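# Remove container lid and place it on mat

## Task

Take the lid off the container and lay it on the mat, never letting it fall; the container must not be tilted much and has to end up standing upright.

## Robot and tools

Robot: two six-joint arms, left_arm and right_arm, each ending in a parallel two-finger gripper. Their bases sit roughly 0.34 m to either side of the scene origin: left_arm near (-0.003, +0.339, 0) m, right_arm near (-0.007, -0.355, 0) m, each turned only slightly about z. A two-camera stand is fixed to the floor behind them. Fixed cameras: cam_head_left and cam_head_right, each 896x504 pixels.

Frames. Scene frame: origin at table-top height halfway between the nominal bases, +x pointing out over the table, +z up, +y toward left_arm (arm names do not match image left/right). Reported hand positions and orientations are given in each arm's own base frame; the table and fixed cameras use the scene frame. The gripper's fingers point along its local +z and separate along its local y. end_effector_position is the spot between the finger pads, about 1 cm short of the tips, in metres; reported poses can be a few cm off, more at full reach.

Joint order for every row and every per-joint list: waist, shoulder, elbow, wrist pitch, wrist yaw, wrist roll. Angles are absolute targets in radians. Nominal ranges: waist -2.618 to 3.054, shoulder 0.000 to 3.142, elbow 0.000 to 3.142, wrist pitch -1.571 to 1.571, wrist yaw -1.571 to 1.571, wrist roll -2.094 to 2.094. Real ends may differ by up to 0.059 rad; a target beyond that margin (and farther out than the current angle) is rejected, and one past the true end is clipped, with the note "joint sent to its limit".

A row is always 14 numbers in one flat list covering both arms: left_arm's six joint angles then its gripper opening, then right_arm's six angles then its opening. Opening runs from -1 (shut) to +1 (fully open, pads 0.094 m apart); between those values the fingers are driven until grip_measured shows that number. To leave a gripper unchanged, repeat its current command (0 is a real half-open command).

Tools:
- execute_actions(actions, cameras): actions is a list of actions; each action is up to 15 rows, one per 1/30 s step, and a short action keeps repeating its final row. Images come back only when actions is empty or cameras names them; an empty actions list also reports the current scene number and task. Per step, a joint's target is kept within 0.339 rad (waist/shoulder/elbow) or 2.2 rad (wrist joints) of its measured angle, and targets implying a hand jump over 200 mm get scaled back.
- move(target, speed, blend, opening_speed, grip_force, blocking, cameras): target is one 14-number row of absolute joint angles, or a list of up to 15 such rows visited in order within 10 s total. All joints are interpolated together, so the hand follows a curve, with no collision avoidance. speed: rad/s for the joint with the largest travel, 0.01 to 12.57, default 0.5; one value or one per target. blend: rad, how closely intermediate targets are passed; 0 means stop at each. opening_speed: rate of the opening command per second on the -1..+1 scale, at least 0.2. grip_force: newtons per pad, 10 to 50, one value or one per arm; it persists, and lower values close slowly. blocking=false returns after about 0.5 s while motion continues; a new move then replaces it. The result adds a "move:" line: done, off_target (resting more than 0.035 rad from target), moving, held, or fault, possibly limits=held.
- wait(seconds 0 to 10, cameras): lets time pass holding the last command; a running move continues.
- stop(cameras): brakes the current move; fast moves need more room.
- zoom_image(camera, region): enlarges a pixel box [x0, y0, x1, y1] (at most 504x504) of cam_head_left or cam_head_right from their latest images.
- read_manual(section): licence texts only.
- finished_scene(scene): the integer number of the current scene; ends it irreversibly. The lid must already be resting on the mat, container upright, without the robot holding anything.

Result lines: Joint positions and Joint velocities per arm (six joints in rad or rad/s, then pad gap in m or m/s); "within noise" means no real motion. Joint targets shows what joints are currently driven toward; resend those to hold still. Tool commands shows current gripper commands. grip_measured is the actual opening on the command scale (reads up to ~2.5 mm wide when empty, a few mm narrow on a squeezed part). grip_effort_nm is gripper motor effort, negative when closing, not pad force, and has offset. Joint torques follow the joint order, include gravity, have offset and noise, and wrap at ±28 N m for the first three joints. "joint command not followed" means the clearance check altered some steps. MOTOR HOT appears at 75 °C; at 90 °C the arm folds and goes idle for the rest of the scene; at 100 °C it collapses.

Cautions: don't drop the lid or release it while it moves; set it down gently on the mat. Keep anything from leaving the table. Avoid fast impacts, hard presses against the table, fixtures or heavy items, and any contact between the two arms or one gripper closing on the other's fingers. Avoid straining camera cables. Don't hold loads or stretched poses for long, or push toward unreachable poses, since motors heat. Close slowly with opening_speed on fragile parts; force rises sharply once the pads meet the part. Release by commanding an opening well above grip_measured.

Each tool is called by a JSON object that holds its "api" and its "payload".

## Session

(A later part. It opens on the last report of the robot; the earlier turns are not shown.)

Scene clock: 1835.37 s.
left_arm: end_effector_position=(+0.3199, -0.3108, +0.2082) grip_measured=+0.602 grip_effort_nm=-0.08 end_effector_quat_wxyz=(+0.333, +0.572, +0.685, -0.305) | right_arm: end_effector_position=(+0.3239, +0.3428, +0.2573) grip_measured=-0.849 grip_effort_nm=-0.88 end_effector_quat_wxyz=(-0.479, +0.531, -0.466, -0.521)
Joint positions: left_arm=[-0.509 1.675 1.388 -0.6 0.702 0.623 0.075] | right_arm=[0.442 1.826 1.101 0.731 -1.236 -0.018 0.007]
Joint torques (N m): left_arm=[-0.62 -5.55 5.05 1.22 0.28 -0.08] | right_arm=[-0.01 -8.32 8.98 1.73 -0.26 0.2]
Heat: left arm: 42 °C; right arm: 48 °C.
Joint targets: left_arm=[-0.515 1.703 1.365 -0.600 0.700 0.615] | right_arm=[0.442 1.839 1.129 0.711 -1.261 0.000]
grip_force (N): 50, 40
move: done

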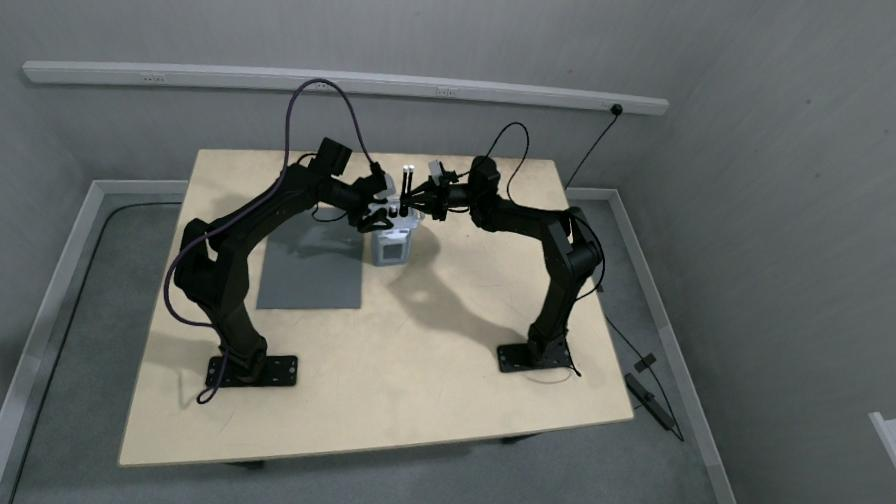

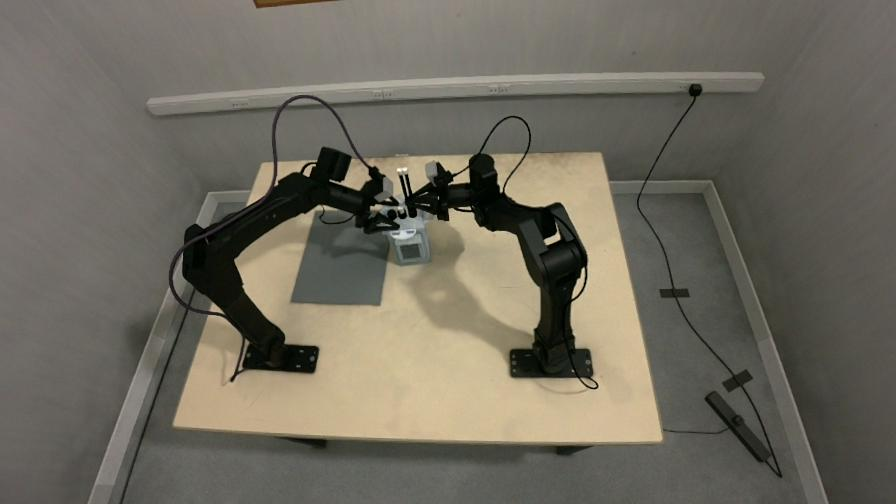

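{"api": "move", "payload": {"target": [-0.524, 1.716, 1.367, -0.575, 0.696, 0.61, 0.6, 0.442, 1.839, 1.129, 0.711, -1.261, 0.0, -0.98], "speed": 0.1, "cameras": ["all"]}}

{"api": "zoom_image", "payload": {"camera": "cam_head_left", "region": [350, 170, 430, 250]}}

{"api": "zoom_image", "payload": {"camera": "cam_head_right", "region": [350, 170, 430, 250]}}

Scene clock: 1849.33 s.
left_arm: end_effector_position=(+0.3229, -0.3161, +0.2075) grip_measured=+0.602 grip_effort_nm=-0.08 end_effector_quat_wxyz=(+0.340, +0.574, +0.680, -0.305) | right_arm: end_effector_position=(+0.3239, +0.3428, +0.2573) grip_measured=-0.849 grip_effort_nm=-0.88 end_effector_quat_wxyz=(-0.479, +0.531, -0.466, -0.521)
Joint positions: left_arm=[-0.517 1.686 1.388 -0.569 0.699 0.618 0.075] | right_arm=[0.442 1.826 1.101 0.731 -1.236 -0.018 0.007]
Joint torques (N m): left_arm=[-0.7 -5.52 5.24 1.2 0.27 -0.1] | right_arm=[-0.01 -8.34 8.99 1.73 -0.26 0.2]
Motor temperatures (°C): left_arm=[28 37 40 33 26 26 27] | right_arm=[25 35 48 31 27 28 29]
Heat: left arm: 40 °C; right arm: 48 °C.
Joint targets: left_arm=[-0.524 1.716 1.367 -0.575 0.696 0.610] | right_arm=[0.442 1.839 1.129 0.711 -1.261 0.000]
grip_force (N): 50, 40
move: done

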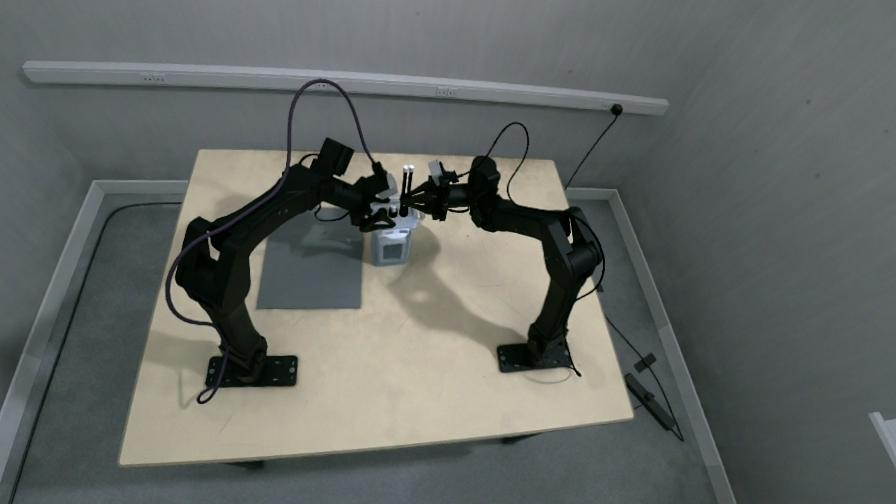

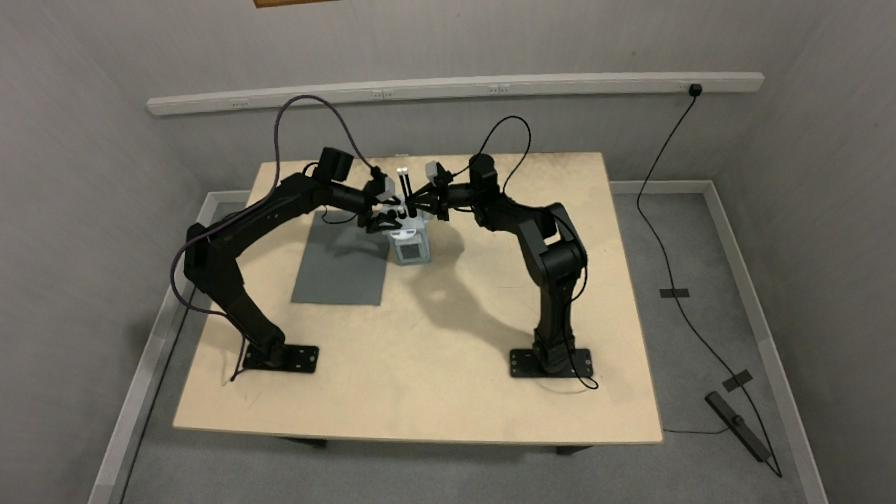

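Scaled by 6.300 from the camera's 896x504 image, which has a finer 1280x720 frame.

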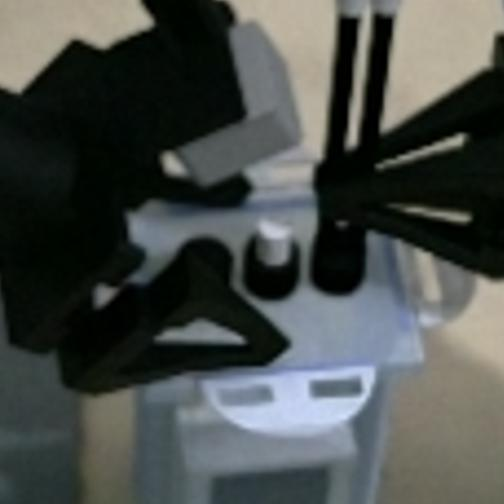

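Scaled by 6.300 from the camera's 896x504 image, which has a finer 1280x720 frame.

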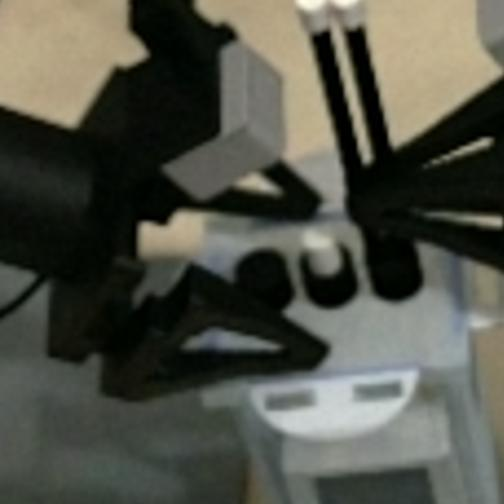

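{"api": "move", "payload": {"target": [-0.524, 1.716, 1.367, -0.575, 0.696, 0.61, -0.75, 0.442, 1.839, 1.129, 0.711, -1.261, 0.0, -0.98], "speed": 0.1, "opening_speed": 0.5, "grip_force": [50, 40], "cameras": ["all"]}}

{"api": "zoom_image", "payload": {"camera": "cam_head_left", "region": [350, 170, 430, 250]}}

{"api": "zoom_image", "payload": {"camera": "cam_head_right", "region": [350, 170, 430, 250]}}

Scene clock: 1862.33 s.
left_arm: end_effector_position=(+0.3235, -0.3158, +0.2072) grip_measured=-0.551 grip_effort_nm=-1.01 end_effector_quat_wxyz=(+0.341, +0.575, +0.680, -0.302) | right_arm: end_effector_position=(+0.3229, +0.3427, +0.2573) grip_measured=-0.849 grip_effort_nm=-0.88 end_effector_quat_wxyz=(-0.478, +0.533, -0.464, -0.522)
Joint positions: left_arm=[-0.517 1.686 1.388 -0.568 0.695 0.621 0.021] | right_arm=[0.442 1.826 1.101 0.731 -1.242 -0.018 0.007]
Joint torques (N m): left_arm=[-0.7 -5.52 5.19 1.2 0.31 -0.11] | right_arm=[0.01 -8.32 8.99 1.72 -0.2 0.2]
Heat: left arm: 38 °C; right arm: 48 °C.
Joint targets: left_arm=[-0.524 1.716 1.367 -0.575 0.696 0.610] | right_arm=[0.442 1.839 1.129 0.711 -1.261 0.000]
grip_force (N): 50, 40
move: done

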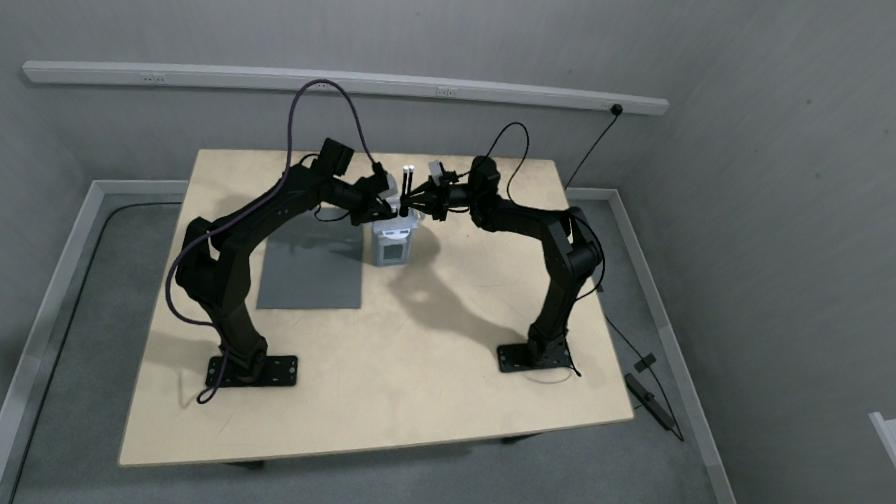

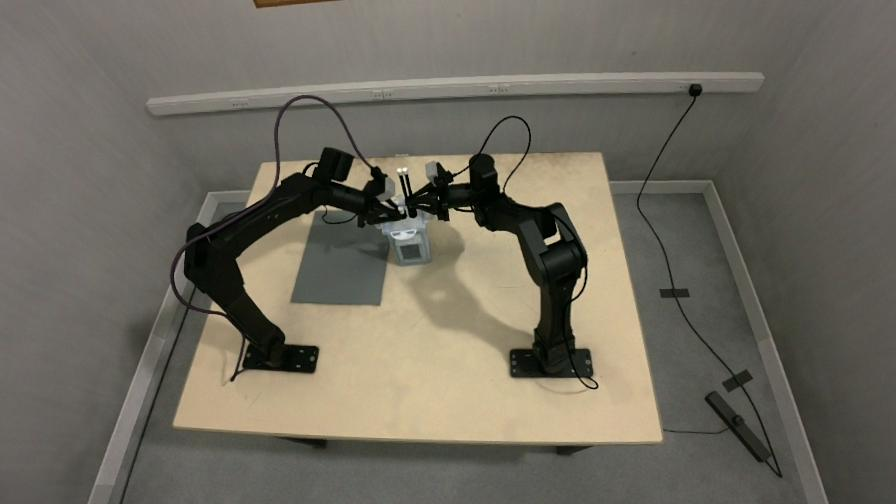

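Scaled by 6.300 from the camera's 896x504 image, which has a finer 1280x720 frame.

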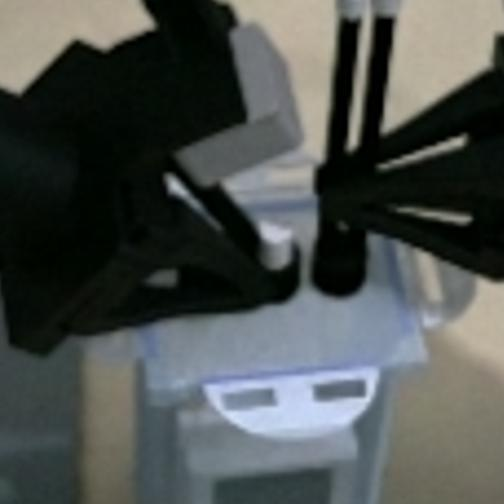

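Scaled by 6.300 from the camera's 896x504 image, which has a finer 1280x720 frame.

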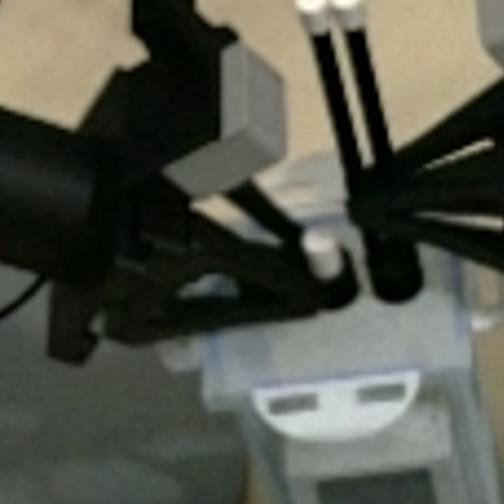

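{"api": "move", "payload": {"target": [[-0.524, 1.716, 1.367, -0.575, 0.696, 0.61, -0.75, 0.442, 1.832, 1.116, 0.72, -1.245, -0.01, 0.3], [-0.524, 1.716, 1.367, -0.575, 0.696, 0.61, -0.75, 0.354, 1.814, 1.096, 0.717, -1.349, 0, 0.3], [-0.524, 1.716, 1.367, -0.575, 0.696, 0.61, -0.75, 0.258, 1.785, 1.068, 0.725, -1.447, 0, 0.3]], "speed": 0.2, "opening_speed": 0.6, "cameras": ["all"]}}

{"api": "zoom_image", "payload": {"camera": "cam_head_left", "region": [340, 150, 460, 270]}}

Scene clock: 1875.27 s.
left_arm: end_effector_position=(+0.3240, -0.3156, +0.2070) grip_measured=-0.552 grip_effort_nm=-1.02 end_effector_quat_wxyz=(+0.341, +0.575, +0.681, -0.301) | right_arm: end_effector_position=(+0.3412, +0.2774, +0.2583) grip_measured=+0.298 grip_effort_nm=0.11 end_effector_quat_wxyz=(-0.470, +0.534, -0.463, -0.529)
Joint positions: left_arm=[-0.517 1.686 1.388 -0.568 0.692 0.621 0.021] | right_arm=[0.261 1.815 1.091 0.731 -1.438 -0.004 0.061]
Joint torques (N m): left_arm=[-0.72 -5.5 5.22 1.2 0.34 -0.1] | right_arm=[-0.28 -11.7 4.78 1.73 -0.09 0.04]
Heat: left arm: 38 °C; right arm: 48 °C.
Joint targets: left_arm=[-0.524 1.716 1.367 -0.575 0.696 0.610] | right_arm=[0.258 1.785 1.068 0.725 -1.447 0.000]
grip_force (N): 50, 40
move: done

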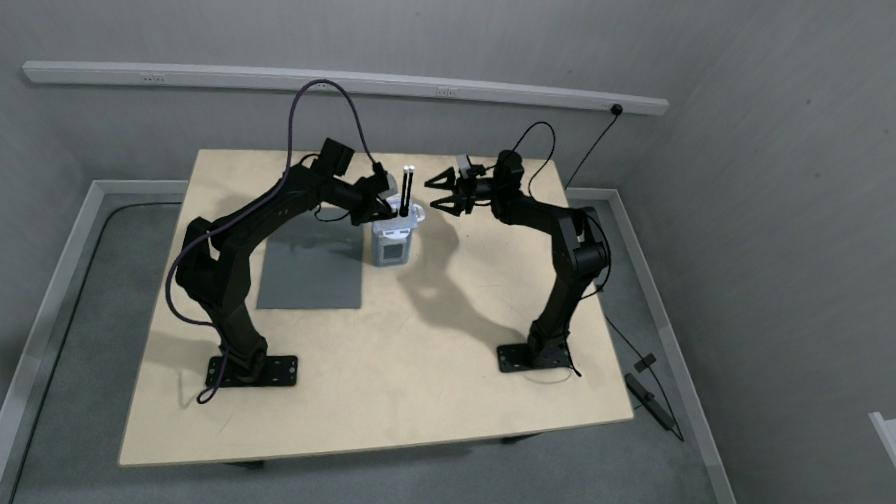

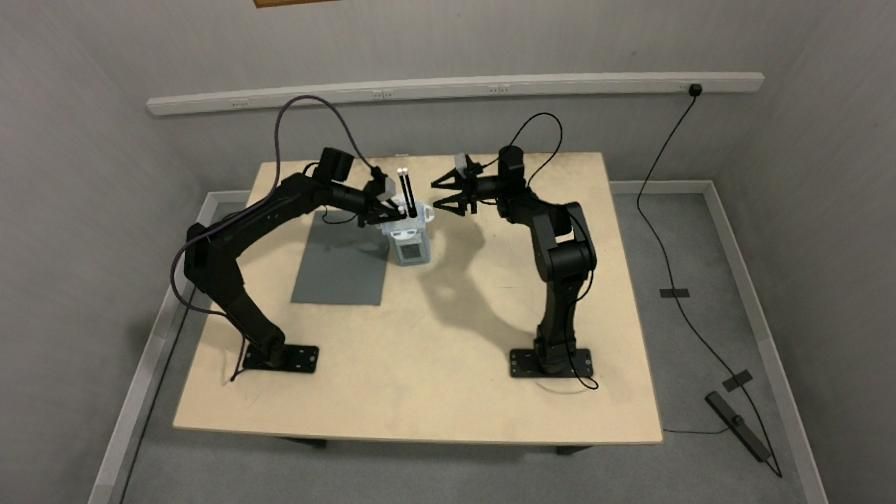

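Scaled by 4.200 from the camera's 896x504 image, which has a finer 1280x720 frame.

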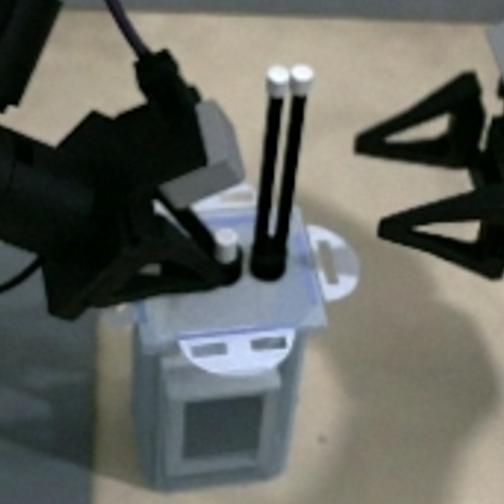

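{"api": "move", "payload": {"target": [-0.524, 1.705, 1.485, -0.635, 0.694, 0.61, -0.75, 0.1, 1.6, 0.8, 0.8, -1.1, 0, 0.3], "speed": 0.18, "cameras": ["all"]}}

{"api": "zoom_image", "payload": {"camera": "cam_head_left", "region": [340, 150, 460, 270]}}

{"api": "zoom_image", "payload": {"camera": "cam_head_right", "region": [350, 150, 470, 270]}}

Scene clock: 1897.10 s.
left_arm: end_effector_position=(+0.3241, -0.3132, +0.2104) grip_measured=-0.552 grip_effort_nm=-1.02 end_effector_quat_wxyz=(+0.329, +0.573, +0.691, -0.294) | right_arm: end_effector_position=(+0.3791, +0.2040, +0.2449) grip_measured=+0.298 grip_effort_nm=0.10 end_effector_quat_wxyz=(+0.576, -0.402, +0.585, +0.406)
Joint positions: left_arm=[-0.519 1.692 1.431 -0.631 0.67 0.621 0.021] | right_arm=[0.107 1.626 0.823 0.787 -1.109 -0.004 0.061]
Joint torques (N m): left_arm=[-0.49 -6.83 11.69 1.2 0.55 -0.1] | right_arm=[-0.53 -9.52 4.81 2.18 0.06 0.04]
Heat: left arm: 38 °C; right arm: 46 °C.
Joint targets: left_arm=[-0.524 1.705 1.485 -0.635 0.694 0.610] | right_arm=[0.100 1.600 0.800 0.800 -1.100 0.000]
grip_force (N): 50, 40
move: off_target (left_arm); left_arm: the elbow is farthest, 0.054 rad from its target

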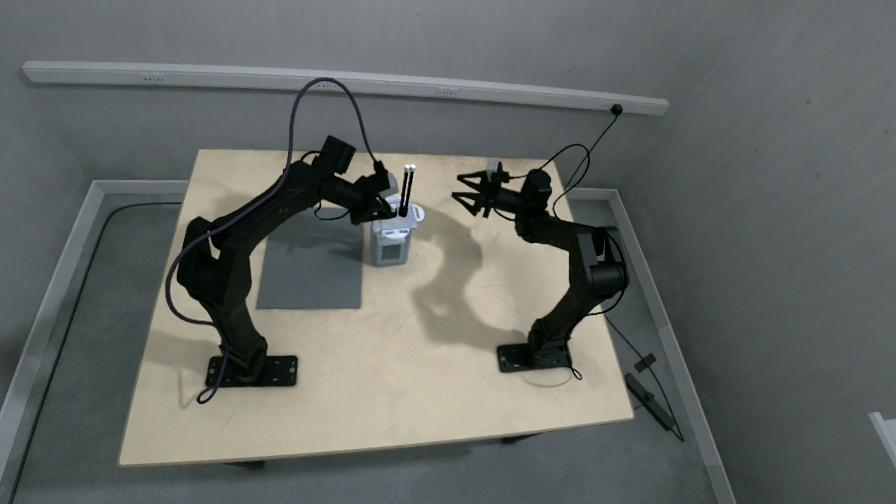

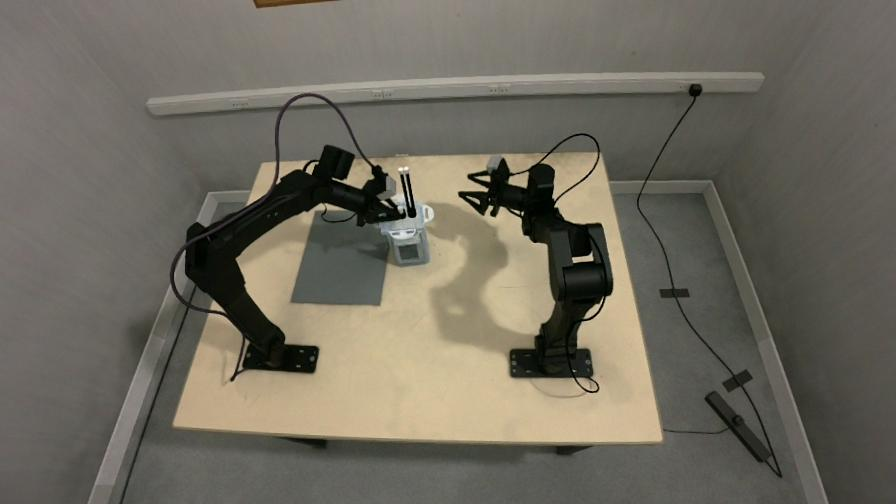

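Scaled by 4.200 from the camera's 896x504 image, which has a finer 1280x720 frame.

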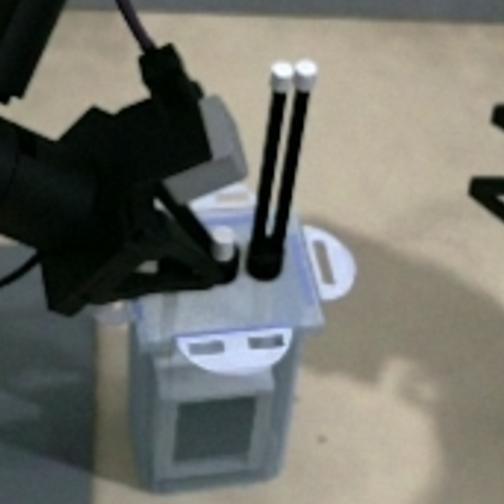

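Scaled by 4.200 from the camera's 896x504 image, which has a finer 1280x720 frame.

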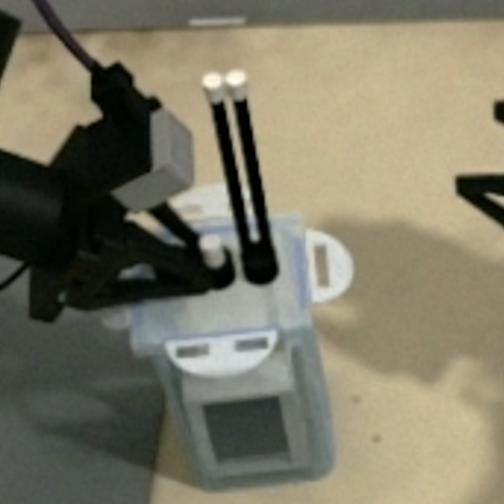

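{"api": "zoom_image", "payload": {"camera": "cam_head_right", "region": [376, 195, 446, 270]}}

{"api": "zoom_image", "payload": {"camera": "cam_head_left", "region": [360, 195, 430, 270]}}

Scaled by 6.720 from the camera's 896x504 image, which has a finer 1280x720 frame.

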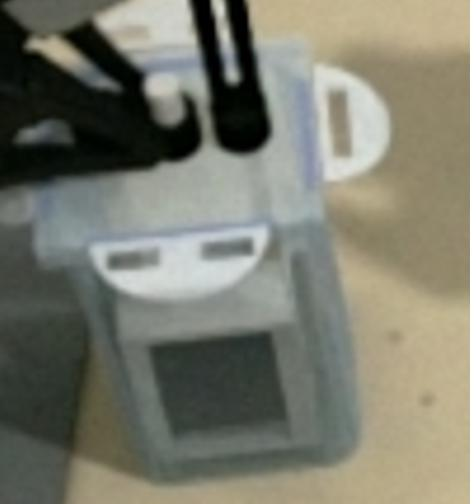

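Scaled by 6.720 from the camera's 896x504 image, which has a finer 1280x720 frame.

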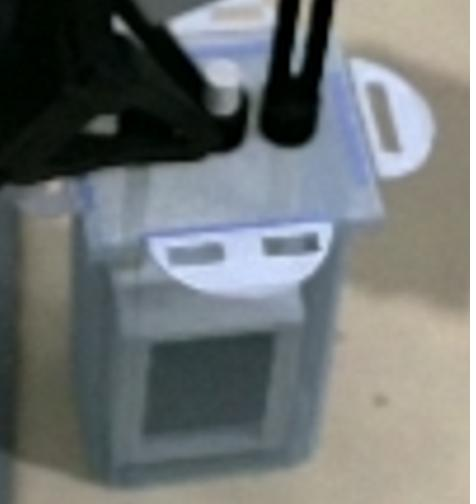

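{"api": "move", "payload": {"target": [-0.524, 1.706, 1.535, -0.69, 0.69, 0.61, -0.75, 0.1, 1.6, 0.8, 0.8, -1.1, 0, 0.3], "speed": 0.1, "cameras": ["all"]}}

{"api": "zoom_image", "payload": {"camera": "cam_head_right", "region": [376, 195, 446, 270]}}

{"api": "zoom_image", "payload": {"camera": "cam_head_left", "region": [360, 195, 430, 270]}}

Scene clock: 1923.77 s.
left_arm: end_effector_position=(+0.3226, -0.3094, +0.2133) grip_measured=-0.552 grip_effort_nm=-1.02 end_effector_quat_wxyz=(+0.314, +0.570, +0.702, -0.288) | right_arm: end_effector_position=(+0.3792, +0.2039, +0.2449) grip_measured=+0.298 grip_effort_nm=0.10 end_effector_quat_wxyz=(+0.576, -0.402, +0.585, +0.405)
Joint positions: left_arm=[-0.519 1.698 1.474 -0.705 0.652 0.621 0.021] | right_arm=[0.107 1.626 0.823 0.787 -1.109 -0.004 0.061]
Joint torques (N m): left_arm=[-0.47 -7.25 12.19 1.35 0.71 -0.1] | right_arm=[-0.54 -9.52 4.81 2.19 0.05 0.04]
Motor temperatures (°C): left_arm=[28 38 45 33 26 26 28] | right_arm=[25 34 46 33 27 28 28]
Heat: left arm: 45 °C; right arm: 46 °C.
Joint targets: left_arm=[-0.524 1.706 1.535 -0.690 0.690 0.610] | right_arm=[0.100 1.600 0.800 0.800 -1.100 0.000]
grip_force (N): 50, 40
move: off_target (left_arm); left_arm: the elbow is farthest, 0.061 rad from its target

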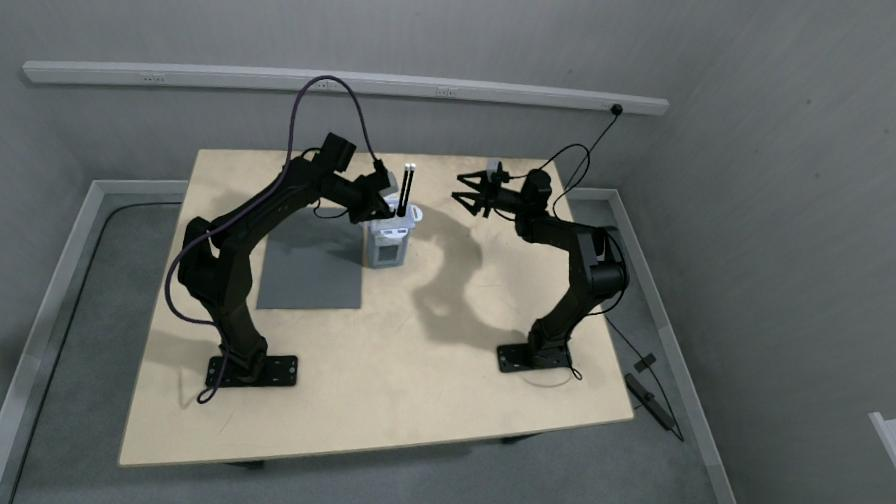

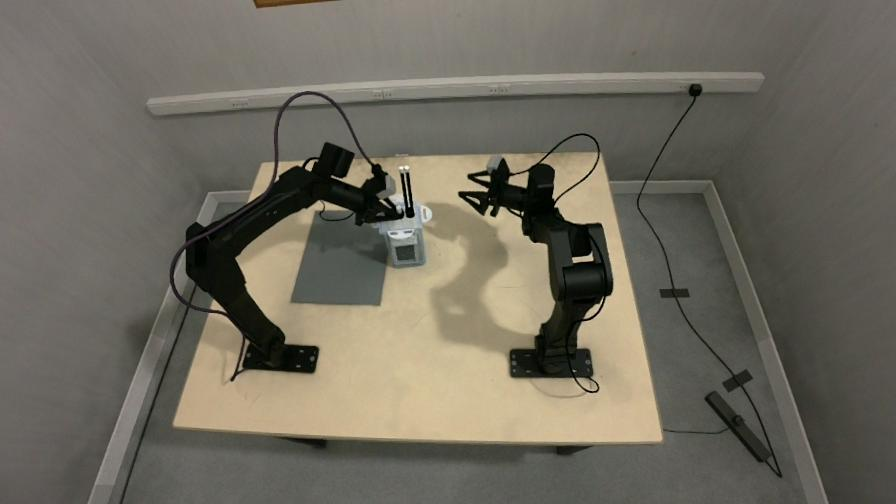

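Scaled by 6.720 from the camera's 896x504 image, which has a finer 1280x720 frame.

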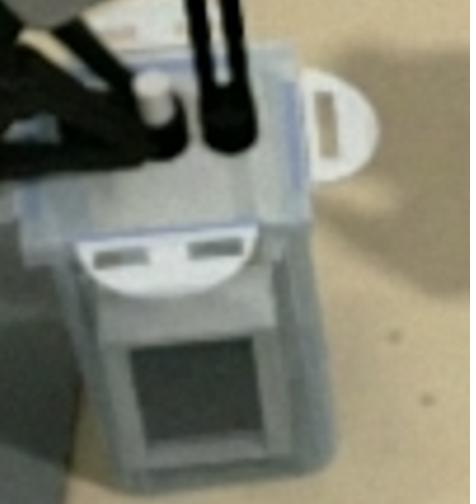

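Scaled by 6.720 from the camera's 896x504 image, which has a finer 1280x720 frame.

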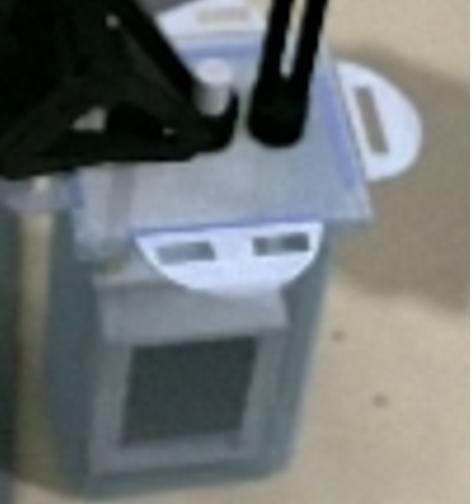

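{"api": "move", "payload": {"target": [-0.524, 1.714, 1.375, -0.575, 0.69, 0.615, -0.75, 0.1, 1.6, 0.8, 0.8, -1.1, 0, 0.3], "speed": 0.1, "cameras": ["all"]}}

{"api": "zoom_image", "payload": {"camera": "cam_head_right", "region": [376, 190, 446, 270]}}

{"api": "zoom_image", "payload": {"camera": "cam_head_left", "region": [360, 190, 430, 270]}}

Scene clock: 1940.43 s.
left_arm: end_effector_position=(+0.3270, -0.3174, +0.2066) grip_measured=-0.552 grip_effort_nm=-1.02 end_effector_quat_wxyz=(+0.341, +0.575, +0.681, -0.299) | right_arm: end_effector_position=(+0.3792, +0.2039, +0.2449) grip_measured=+0.298 grip_effort_nm=0.10 end_effector_quat_wxyz=(+0.576, -0.402, +0.585, +0.405)
Joint positions: left_arm=[-0.519 1.698 1.403 -0.57 0.686 0.621 0.021] | right_arm=[0.107 1.626 0.823 0.787 -1.109 -0.004 0.061]
Joint torques (N m): left_arm=[-0.5 -6.69 4.68 1.24 0.33 -0.05] | right_arm=[-0.54 -9.54 4.82 2.19 0.05 0.03]
Heat: left arm: 45 °C; right arm: 45 °C.
Joint targets: left_arm=[-0.524 1.714 1.375 -0.575 0.690 0.615] | right_arm=[0.100 1.600 0.800 0.800 -1.100 0.000]
grip_force (N): 50, 40
move: done

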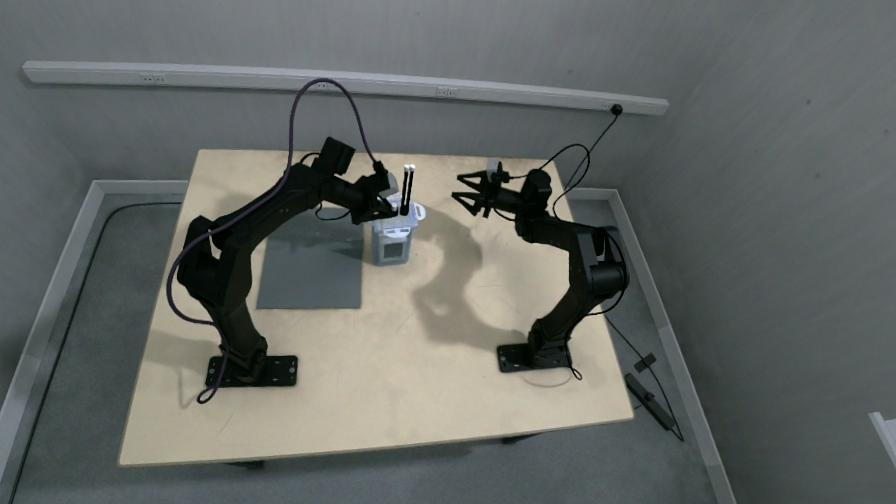

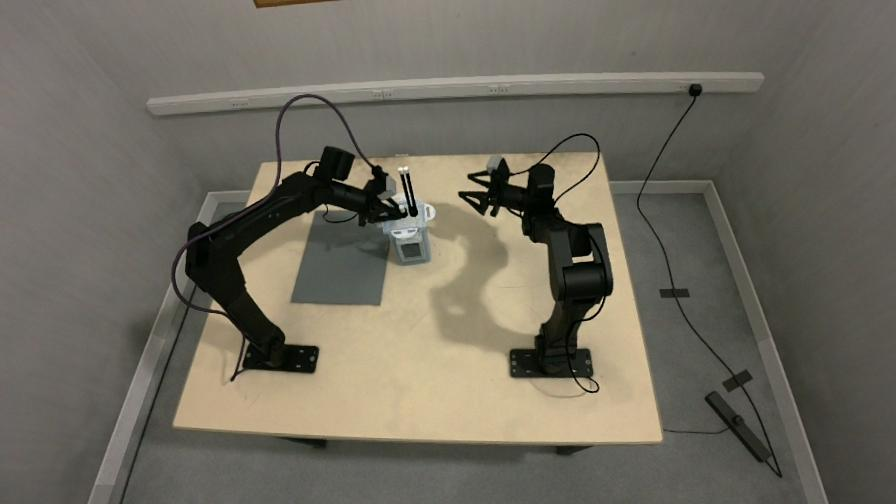

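Scaled by 6.300 from the camera's 896x504 image, which has a finer 1280x720 frame.

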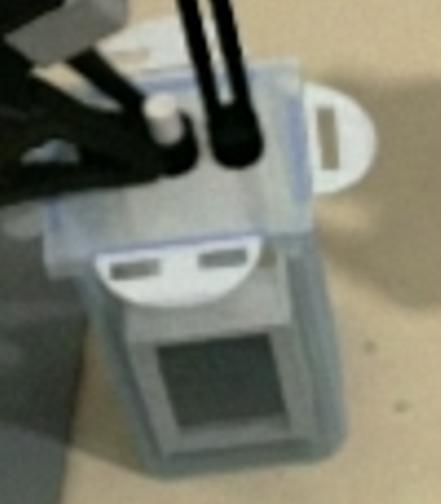

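Scaled by 6.300 from the camera's 896x504 image, which has a finer 1280x720 frame.

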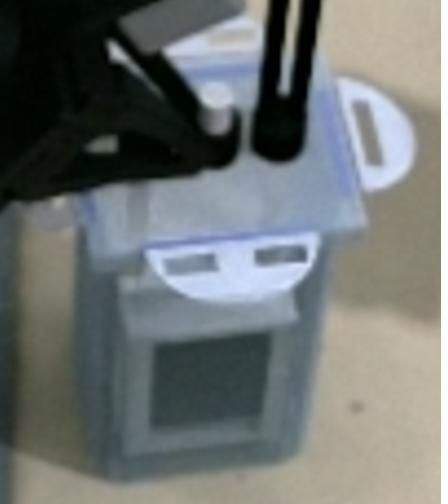

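{"api": "move", "payload": {"target": [[-0.519, 1.706, 1.39, -0.575, 0.69, 0.615, 0.6, 0.1, 1.6, 0.8, 0.8, -1.1, 0, 0.3],[-0.44, 1.63, 1.47, -0.76, 0.735, 0.69, 0.6, 0.1, 1.6, 0.8, 0.8, -1.1, 0, 0.3],[-0.374, 1.56, 1.53, -0.87, 0.77, 0.75, 0.6, 0.1, 1.6, 0.8, 0.8, -1.1, 0, 0.3]], "speed": 0.2, "opening_speed": 0.6, "cameras": ["all"]}}

{"api": "zoom_image", "payload": {"camera": "cam_head_right", "region": [366, 190, 446, 270]}}

{"api": "zoom_image", "payload": {"camera": "cam_head_left", "region": [350, 190, 430, 270]}}

Scene clock: 1996.00 s.
left_arm: end_effector_position=(+0.3186, -0.2576, +0.2514) grip_measured=+0.598 grip_effort_nm=0.12 end_effector_quat_wxyz=(+0.336, +0.563, +0.695, -0.294) | right_arm: end_effector_position=(+0.3792, +0.2039, +0.2449) grip_measured=+0.298 grip_effort_nm=0.10 end_effector_quat_wxyz=(+0.576, -0.402, +0.585, +0.405)
Joint positions: left_arm=[-0.378 1.594 1.493 -0.863 0.749 0.739 0.075] | right_arm=[0.107 1.626 0.823 0.787 -1.109 -0.004 0.061]
Joint torques (N m): left_arm=[0.36 -9.39 9.92 1.07 0.55 0.1] | right_arm=[-0.54 -9.54 4.83 2.19 0.05 0.03]
Motor temperatures (°C): left_arm=[28 38 39 32 25 26 29] | right_arm=[25 34 45 34 27 28 27]
Heat: left arm: 39 °C; right arm: 45 °C.
Joint targets: left_arm=[-0.374 1.560 1.530 -0.870 0.770 0.750] | right_arm=[0.100 1.600 0.800 0.800 -1.100 0.000]
grip_force (N): 50, 40
move: off_target (left_arm); left_arm: the elbow is farthest, 0.037 rad from its target

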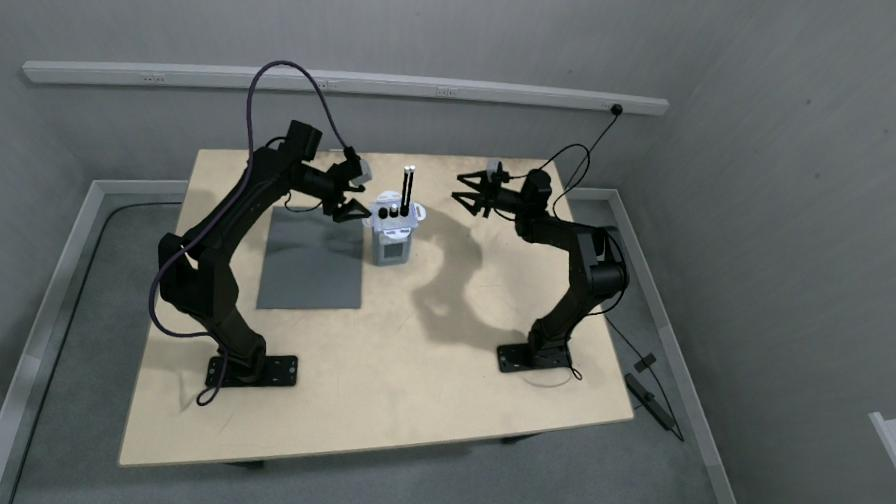

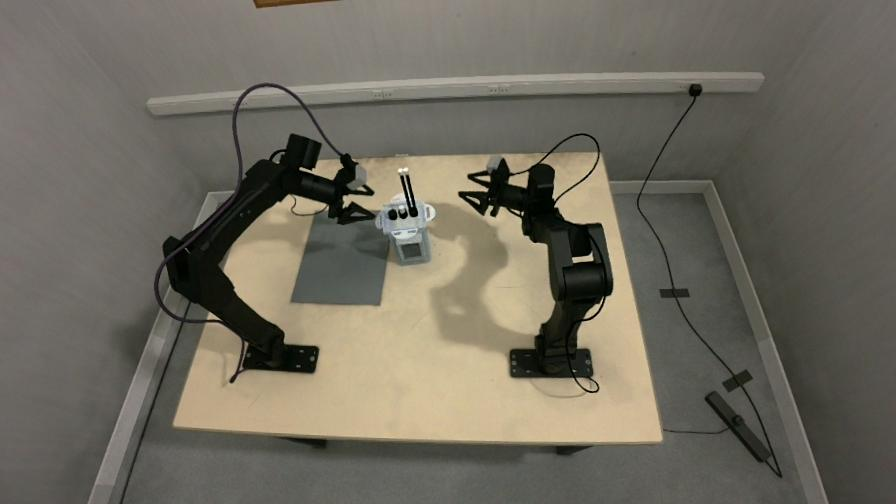

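Scaled by 6.300 from the camera's 896x504 image, which has a finer 1280x720 frame.

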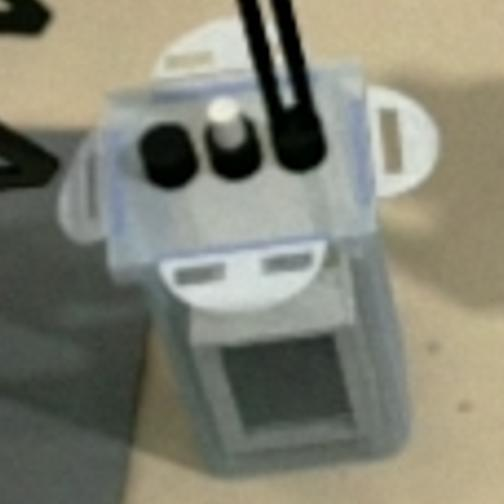

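Scaled by 6.300 from the camera's 896x504 image, which has a finer 1280x720 frame.

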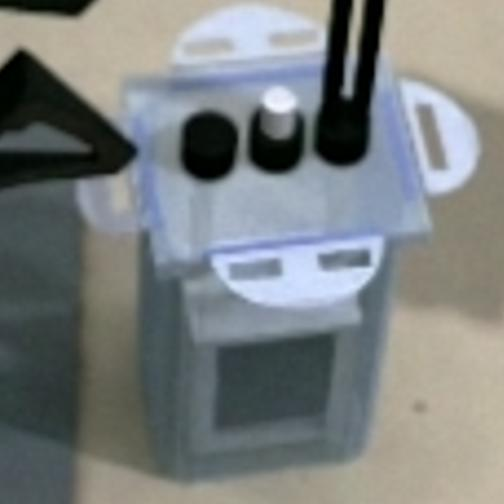

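{"api": "move", "payload": {"target": [[-0.1, 1.4, 1.2, -0.5, 0.3, 0.4, -0.9, 0.1, 1.6, 0.8, 0.8, -1.1, 0, 0.3],[-0.3, 1.6, 0.4, 1.2, -0.6, 0, -0.9, 0.1, 1.6, 0.8, 0.8, -1.1, 0, 0.3],[-1.377, 1.75, 0.38, 1.375, -1.267, 0, -0.9, 0.1, 1.6, 0.8, 0.8, -1.1, 0, 0.3]], "speed": 0.7, "blend": [0.1, 0.1, 0], "cameras": ["all"]}}

Scene clock: 2054.00 s.
left_arm: end_effector_position=(+0.2284, -0.2632, +0.1553) grip_measured=-0.898 grip_effort_nm=-0.09 end_effector_quat_wxyz=(+0.707, +0.043, +0.705, -0.037) | right_arm: end_effector_position=(+0.3792, +0.2039, +0.2449) grip_measured=+0.298 grip_effort_nm=0.10 end_effector_quat_wxyz=(+0.576, -0.402, +0.585, +0.405)
Joint positions: left_arm=[-1.375 1.732 0.395 1.341 -1.262 0.012 0.005] | right_arm=[0.107 1.626 0.823 0.787 -1.109 -0.004 0.061]
Joint torques (N m): left_arm=[-0.23 -4.03 2.69 1.7 -0.09 -0.11] | right_arm=[-0.57 -9.54 4.81 2.19 0.04 0.04]
Heat: left arm: 41 °C; right arm: 44 °C.
Joint targets: left_arm=[-1.377 1.750 0.380 1.375 -1.267 0.000] | right_arm=[0.100 1.600 0.800 0.800 -1.100 0.000]
grip_force (N): 50, 40
move: done

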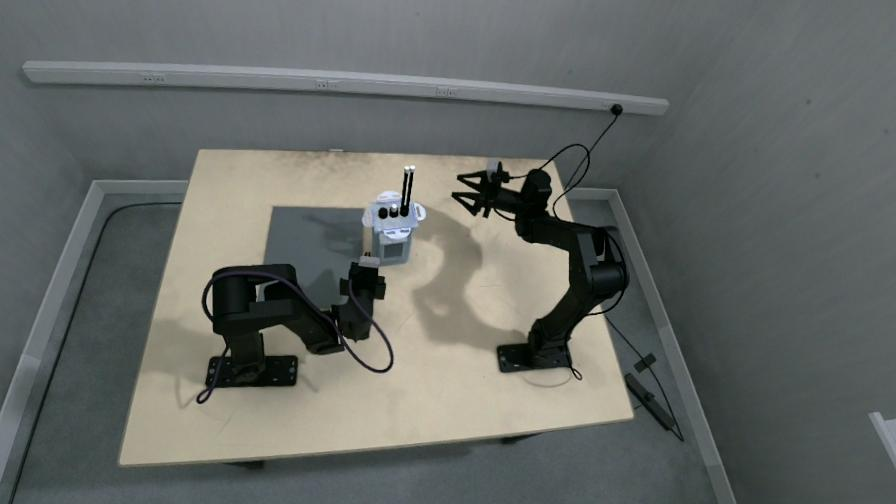

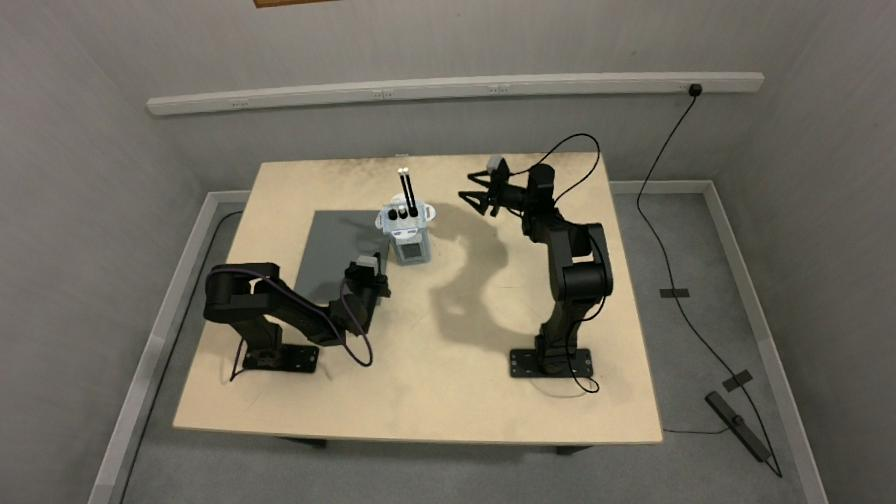

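{"api": "zoom_image", "payload": {"camera": "cam_head_right", "region": [366, 190, 446, 270]}}

{"api": "zoom_image", "payload": {"camera": "cam_head_left", "region": [350, 190, 430, 270]}}

Scaled by 6.300 from the camera's 896x504 image, which has a finer 1280x720 frame.

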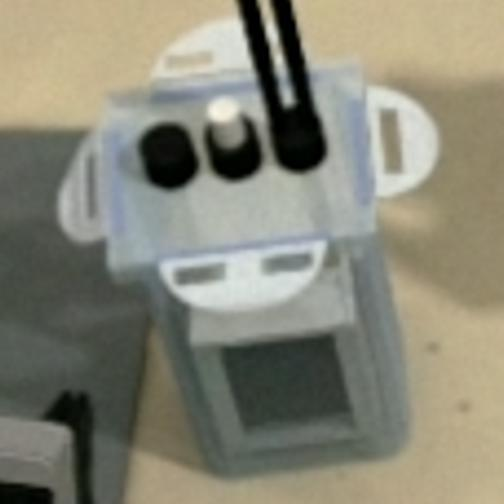

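Scaled by 6.300 from the camera's 896x504 image, which has a finer 1280x720 frame.

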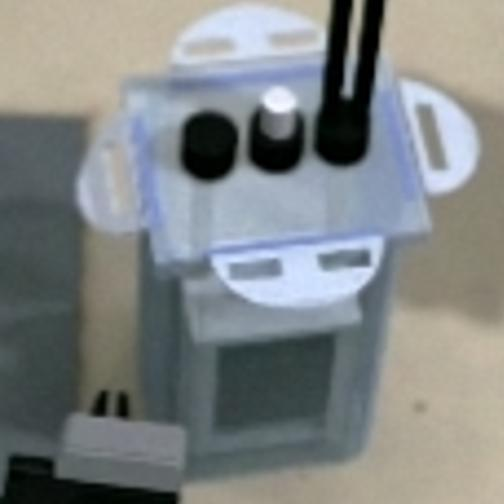

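{"api": "move", "payload": {"target": [-1.085, 1.835, 0.465, 1.36, -0.972, -0.01, -0.95, 0.1, 1.6, 0.8, 0.8, -1.1, 0, 0.3], "speed": 0.2, "cameras": ["all"]}}

{"api": "zoom_image", "payload": {"camera": "cam_head_right", "region": [366, 190, 446, 270]}}

{"api": "zoom_image", "payload": {"camera": "cam_head_left", "region": [350, 190, 430, 270]}}

Scene clock: 2077.57 s.
left_arm: end_effector_position=(+0.3009, -0.2497, +0.1403) grip_measured=-0.948 grip_effort_nm=-0.09 end_effector_quat_wxyz=(+0.700, +0.050, +0.712, -0.027) | right_arm: end_effector_position=(+0.3792, +0.2039, +0.2449) grip_measured=+0.298 grip_effort_nm=0.10 end_effector_quat_wxyz=(+0.576, -0.402, +0.585, +0.405)
Joint positions: left_arm=[-1.089 1.815 0.438 1.343 -0.98 0.003 0.002] | right_arm=[0.107 1.626 0.823 0.787 -1.109 -0.004 0.061]
Joint torques (N m): left_arm=[0.32 -4.59 6.17 1.73 0.07 -0.11] | right_arm=[-0.55 -9.52 4.81 2.19 0.05 0.03]
Heat: left arm: 37 °C; right arm: 44 °C.
Joint targets: left_arm=[-1.085 1.835 0.465 1.360 -0.972 -0.010] | right_arm=[0.100 1.600 0.800 0.800 -1.100 0.000]
grip_force (N): 50, 40
move: done

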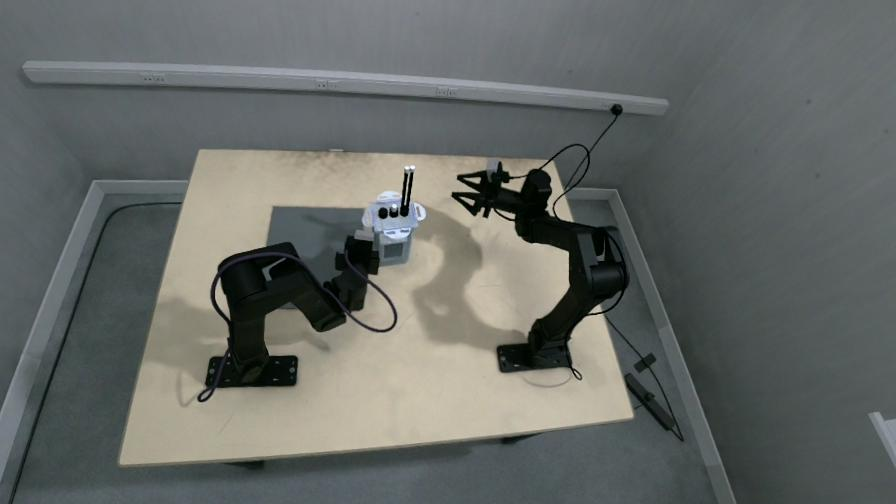

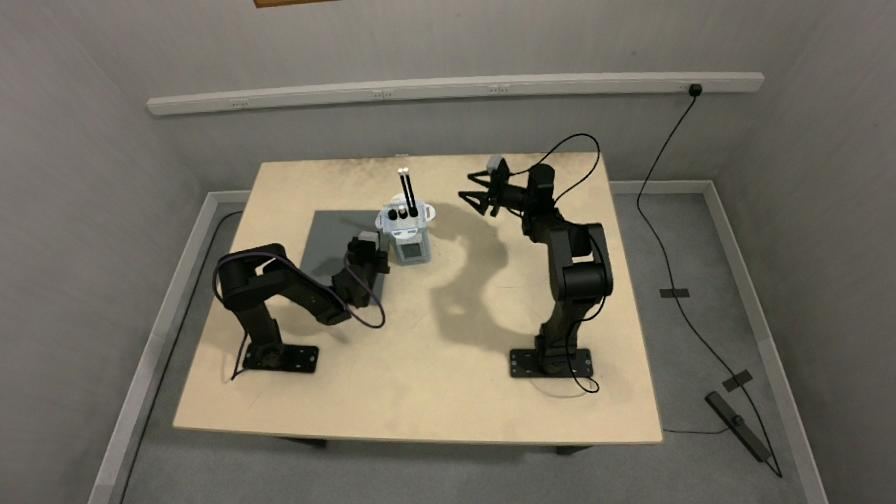

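Scaled by 6.300 from the camera's 896x504 image, which has a finer 1280x720 frame.

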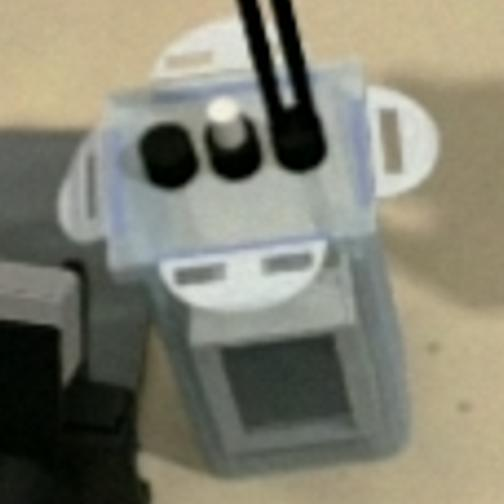

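Scaled by 6.300 from the camera's 896x504 image, which has a finer 1280x720 frame.

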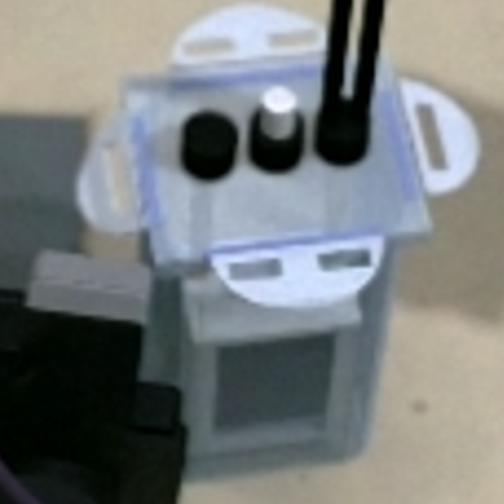

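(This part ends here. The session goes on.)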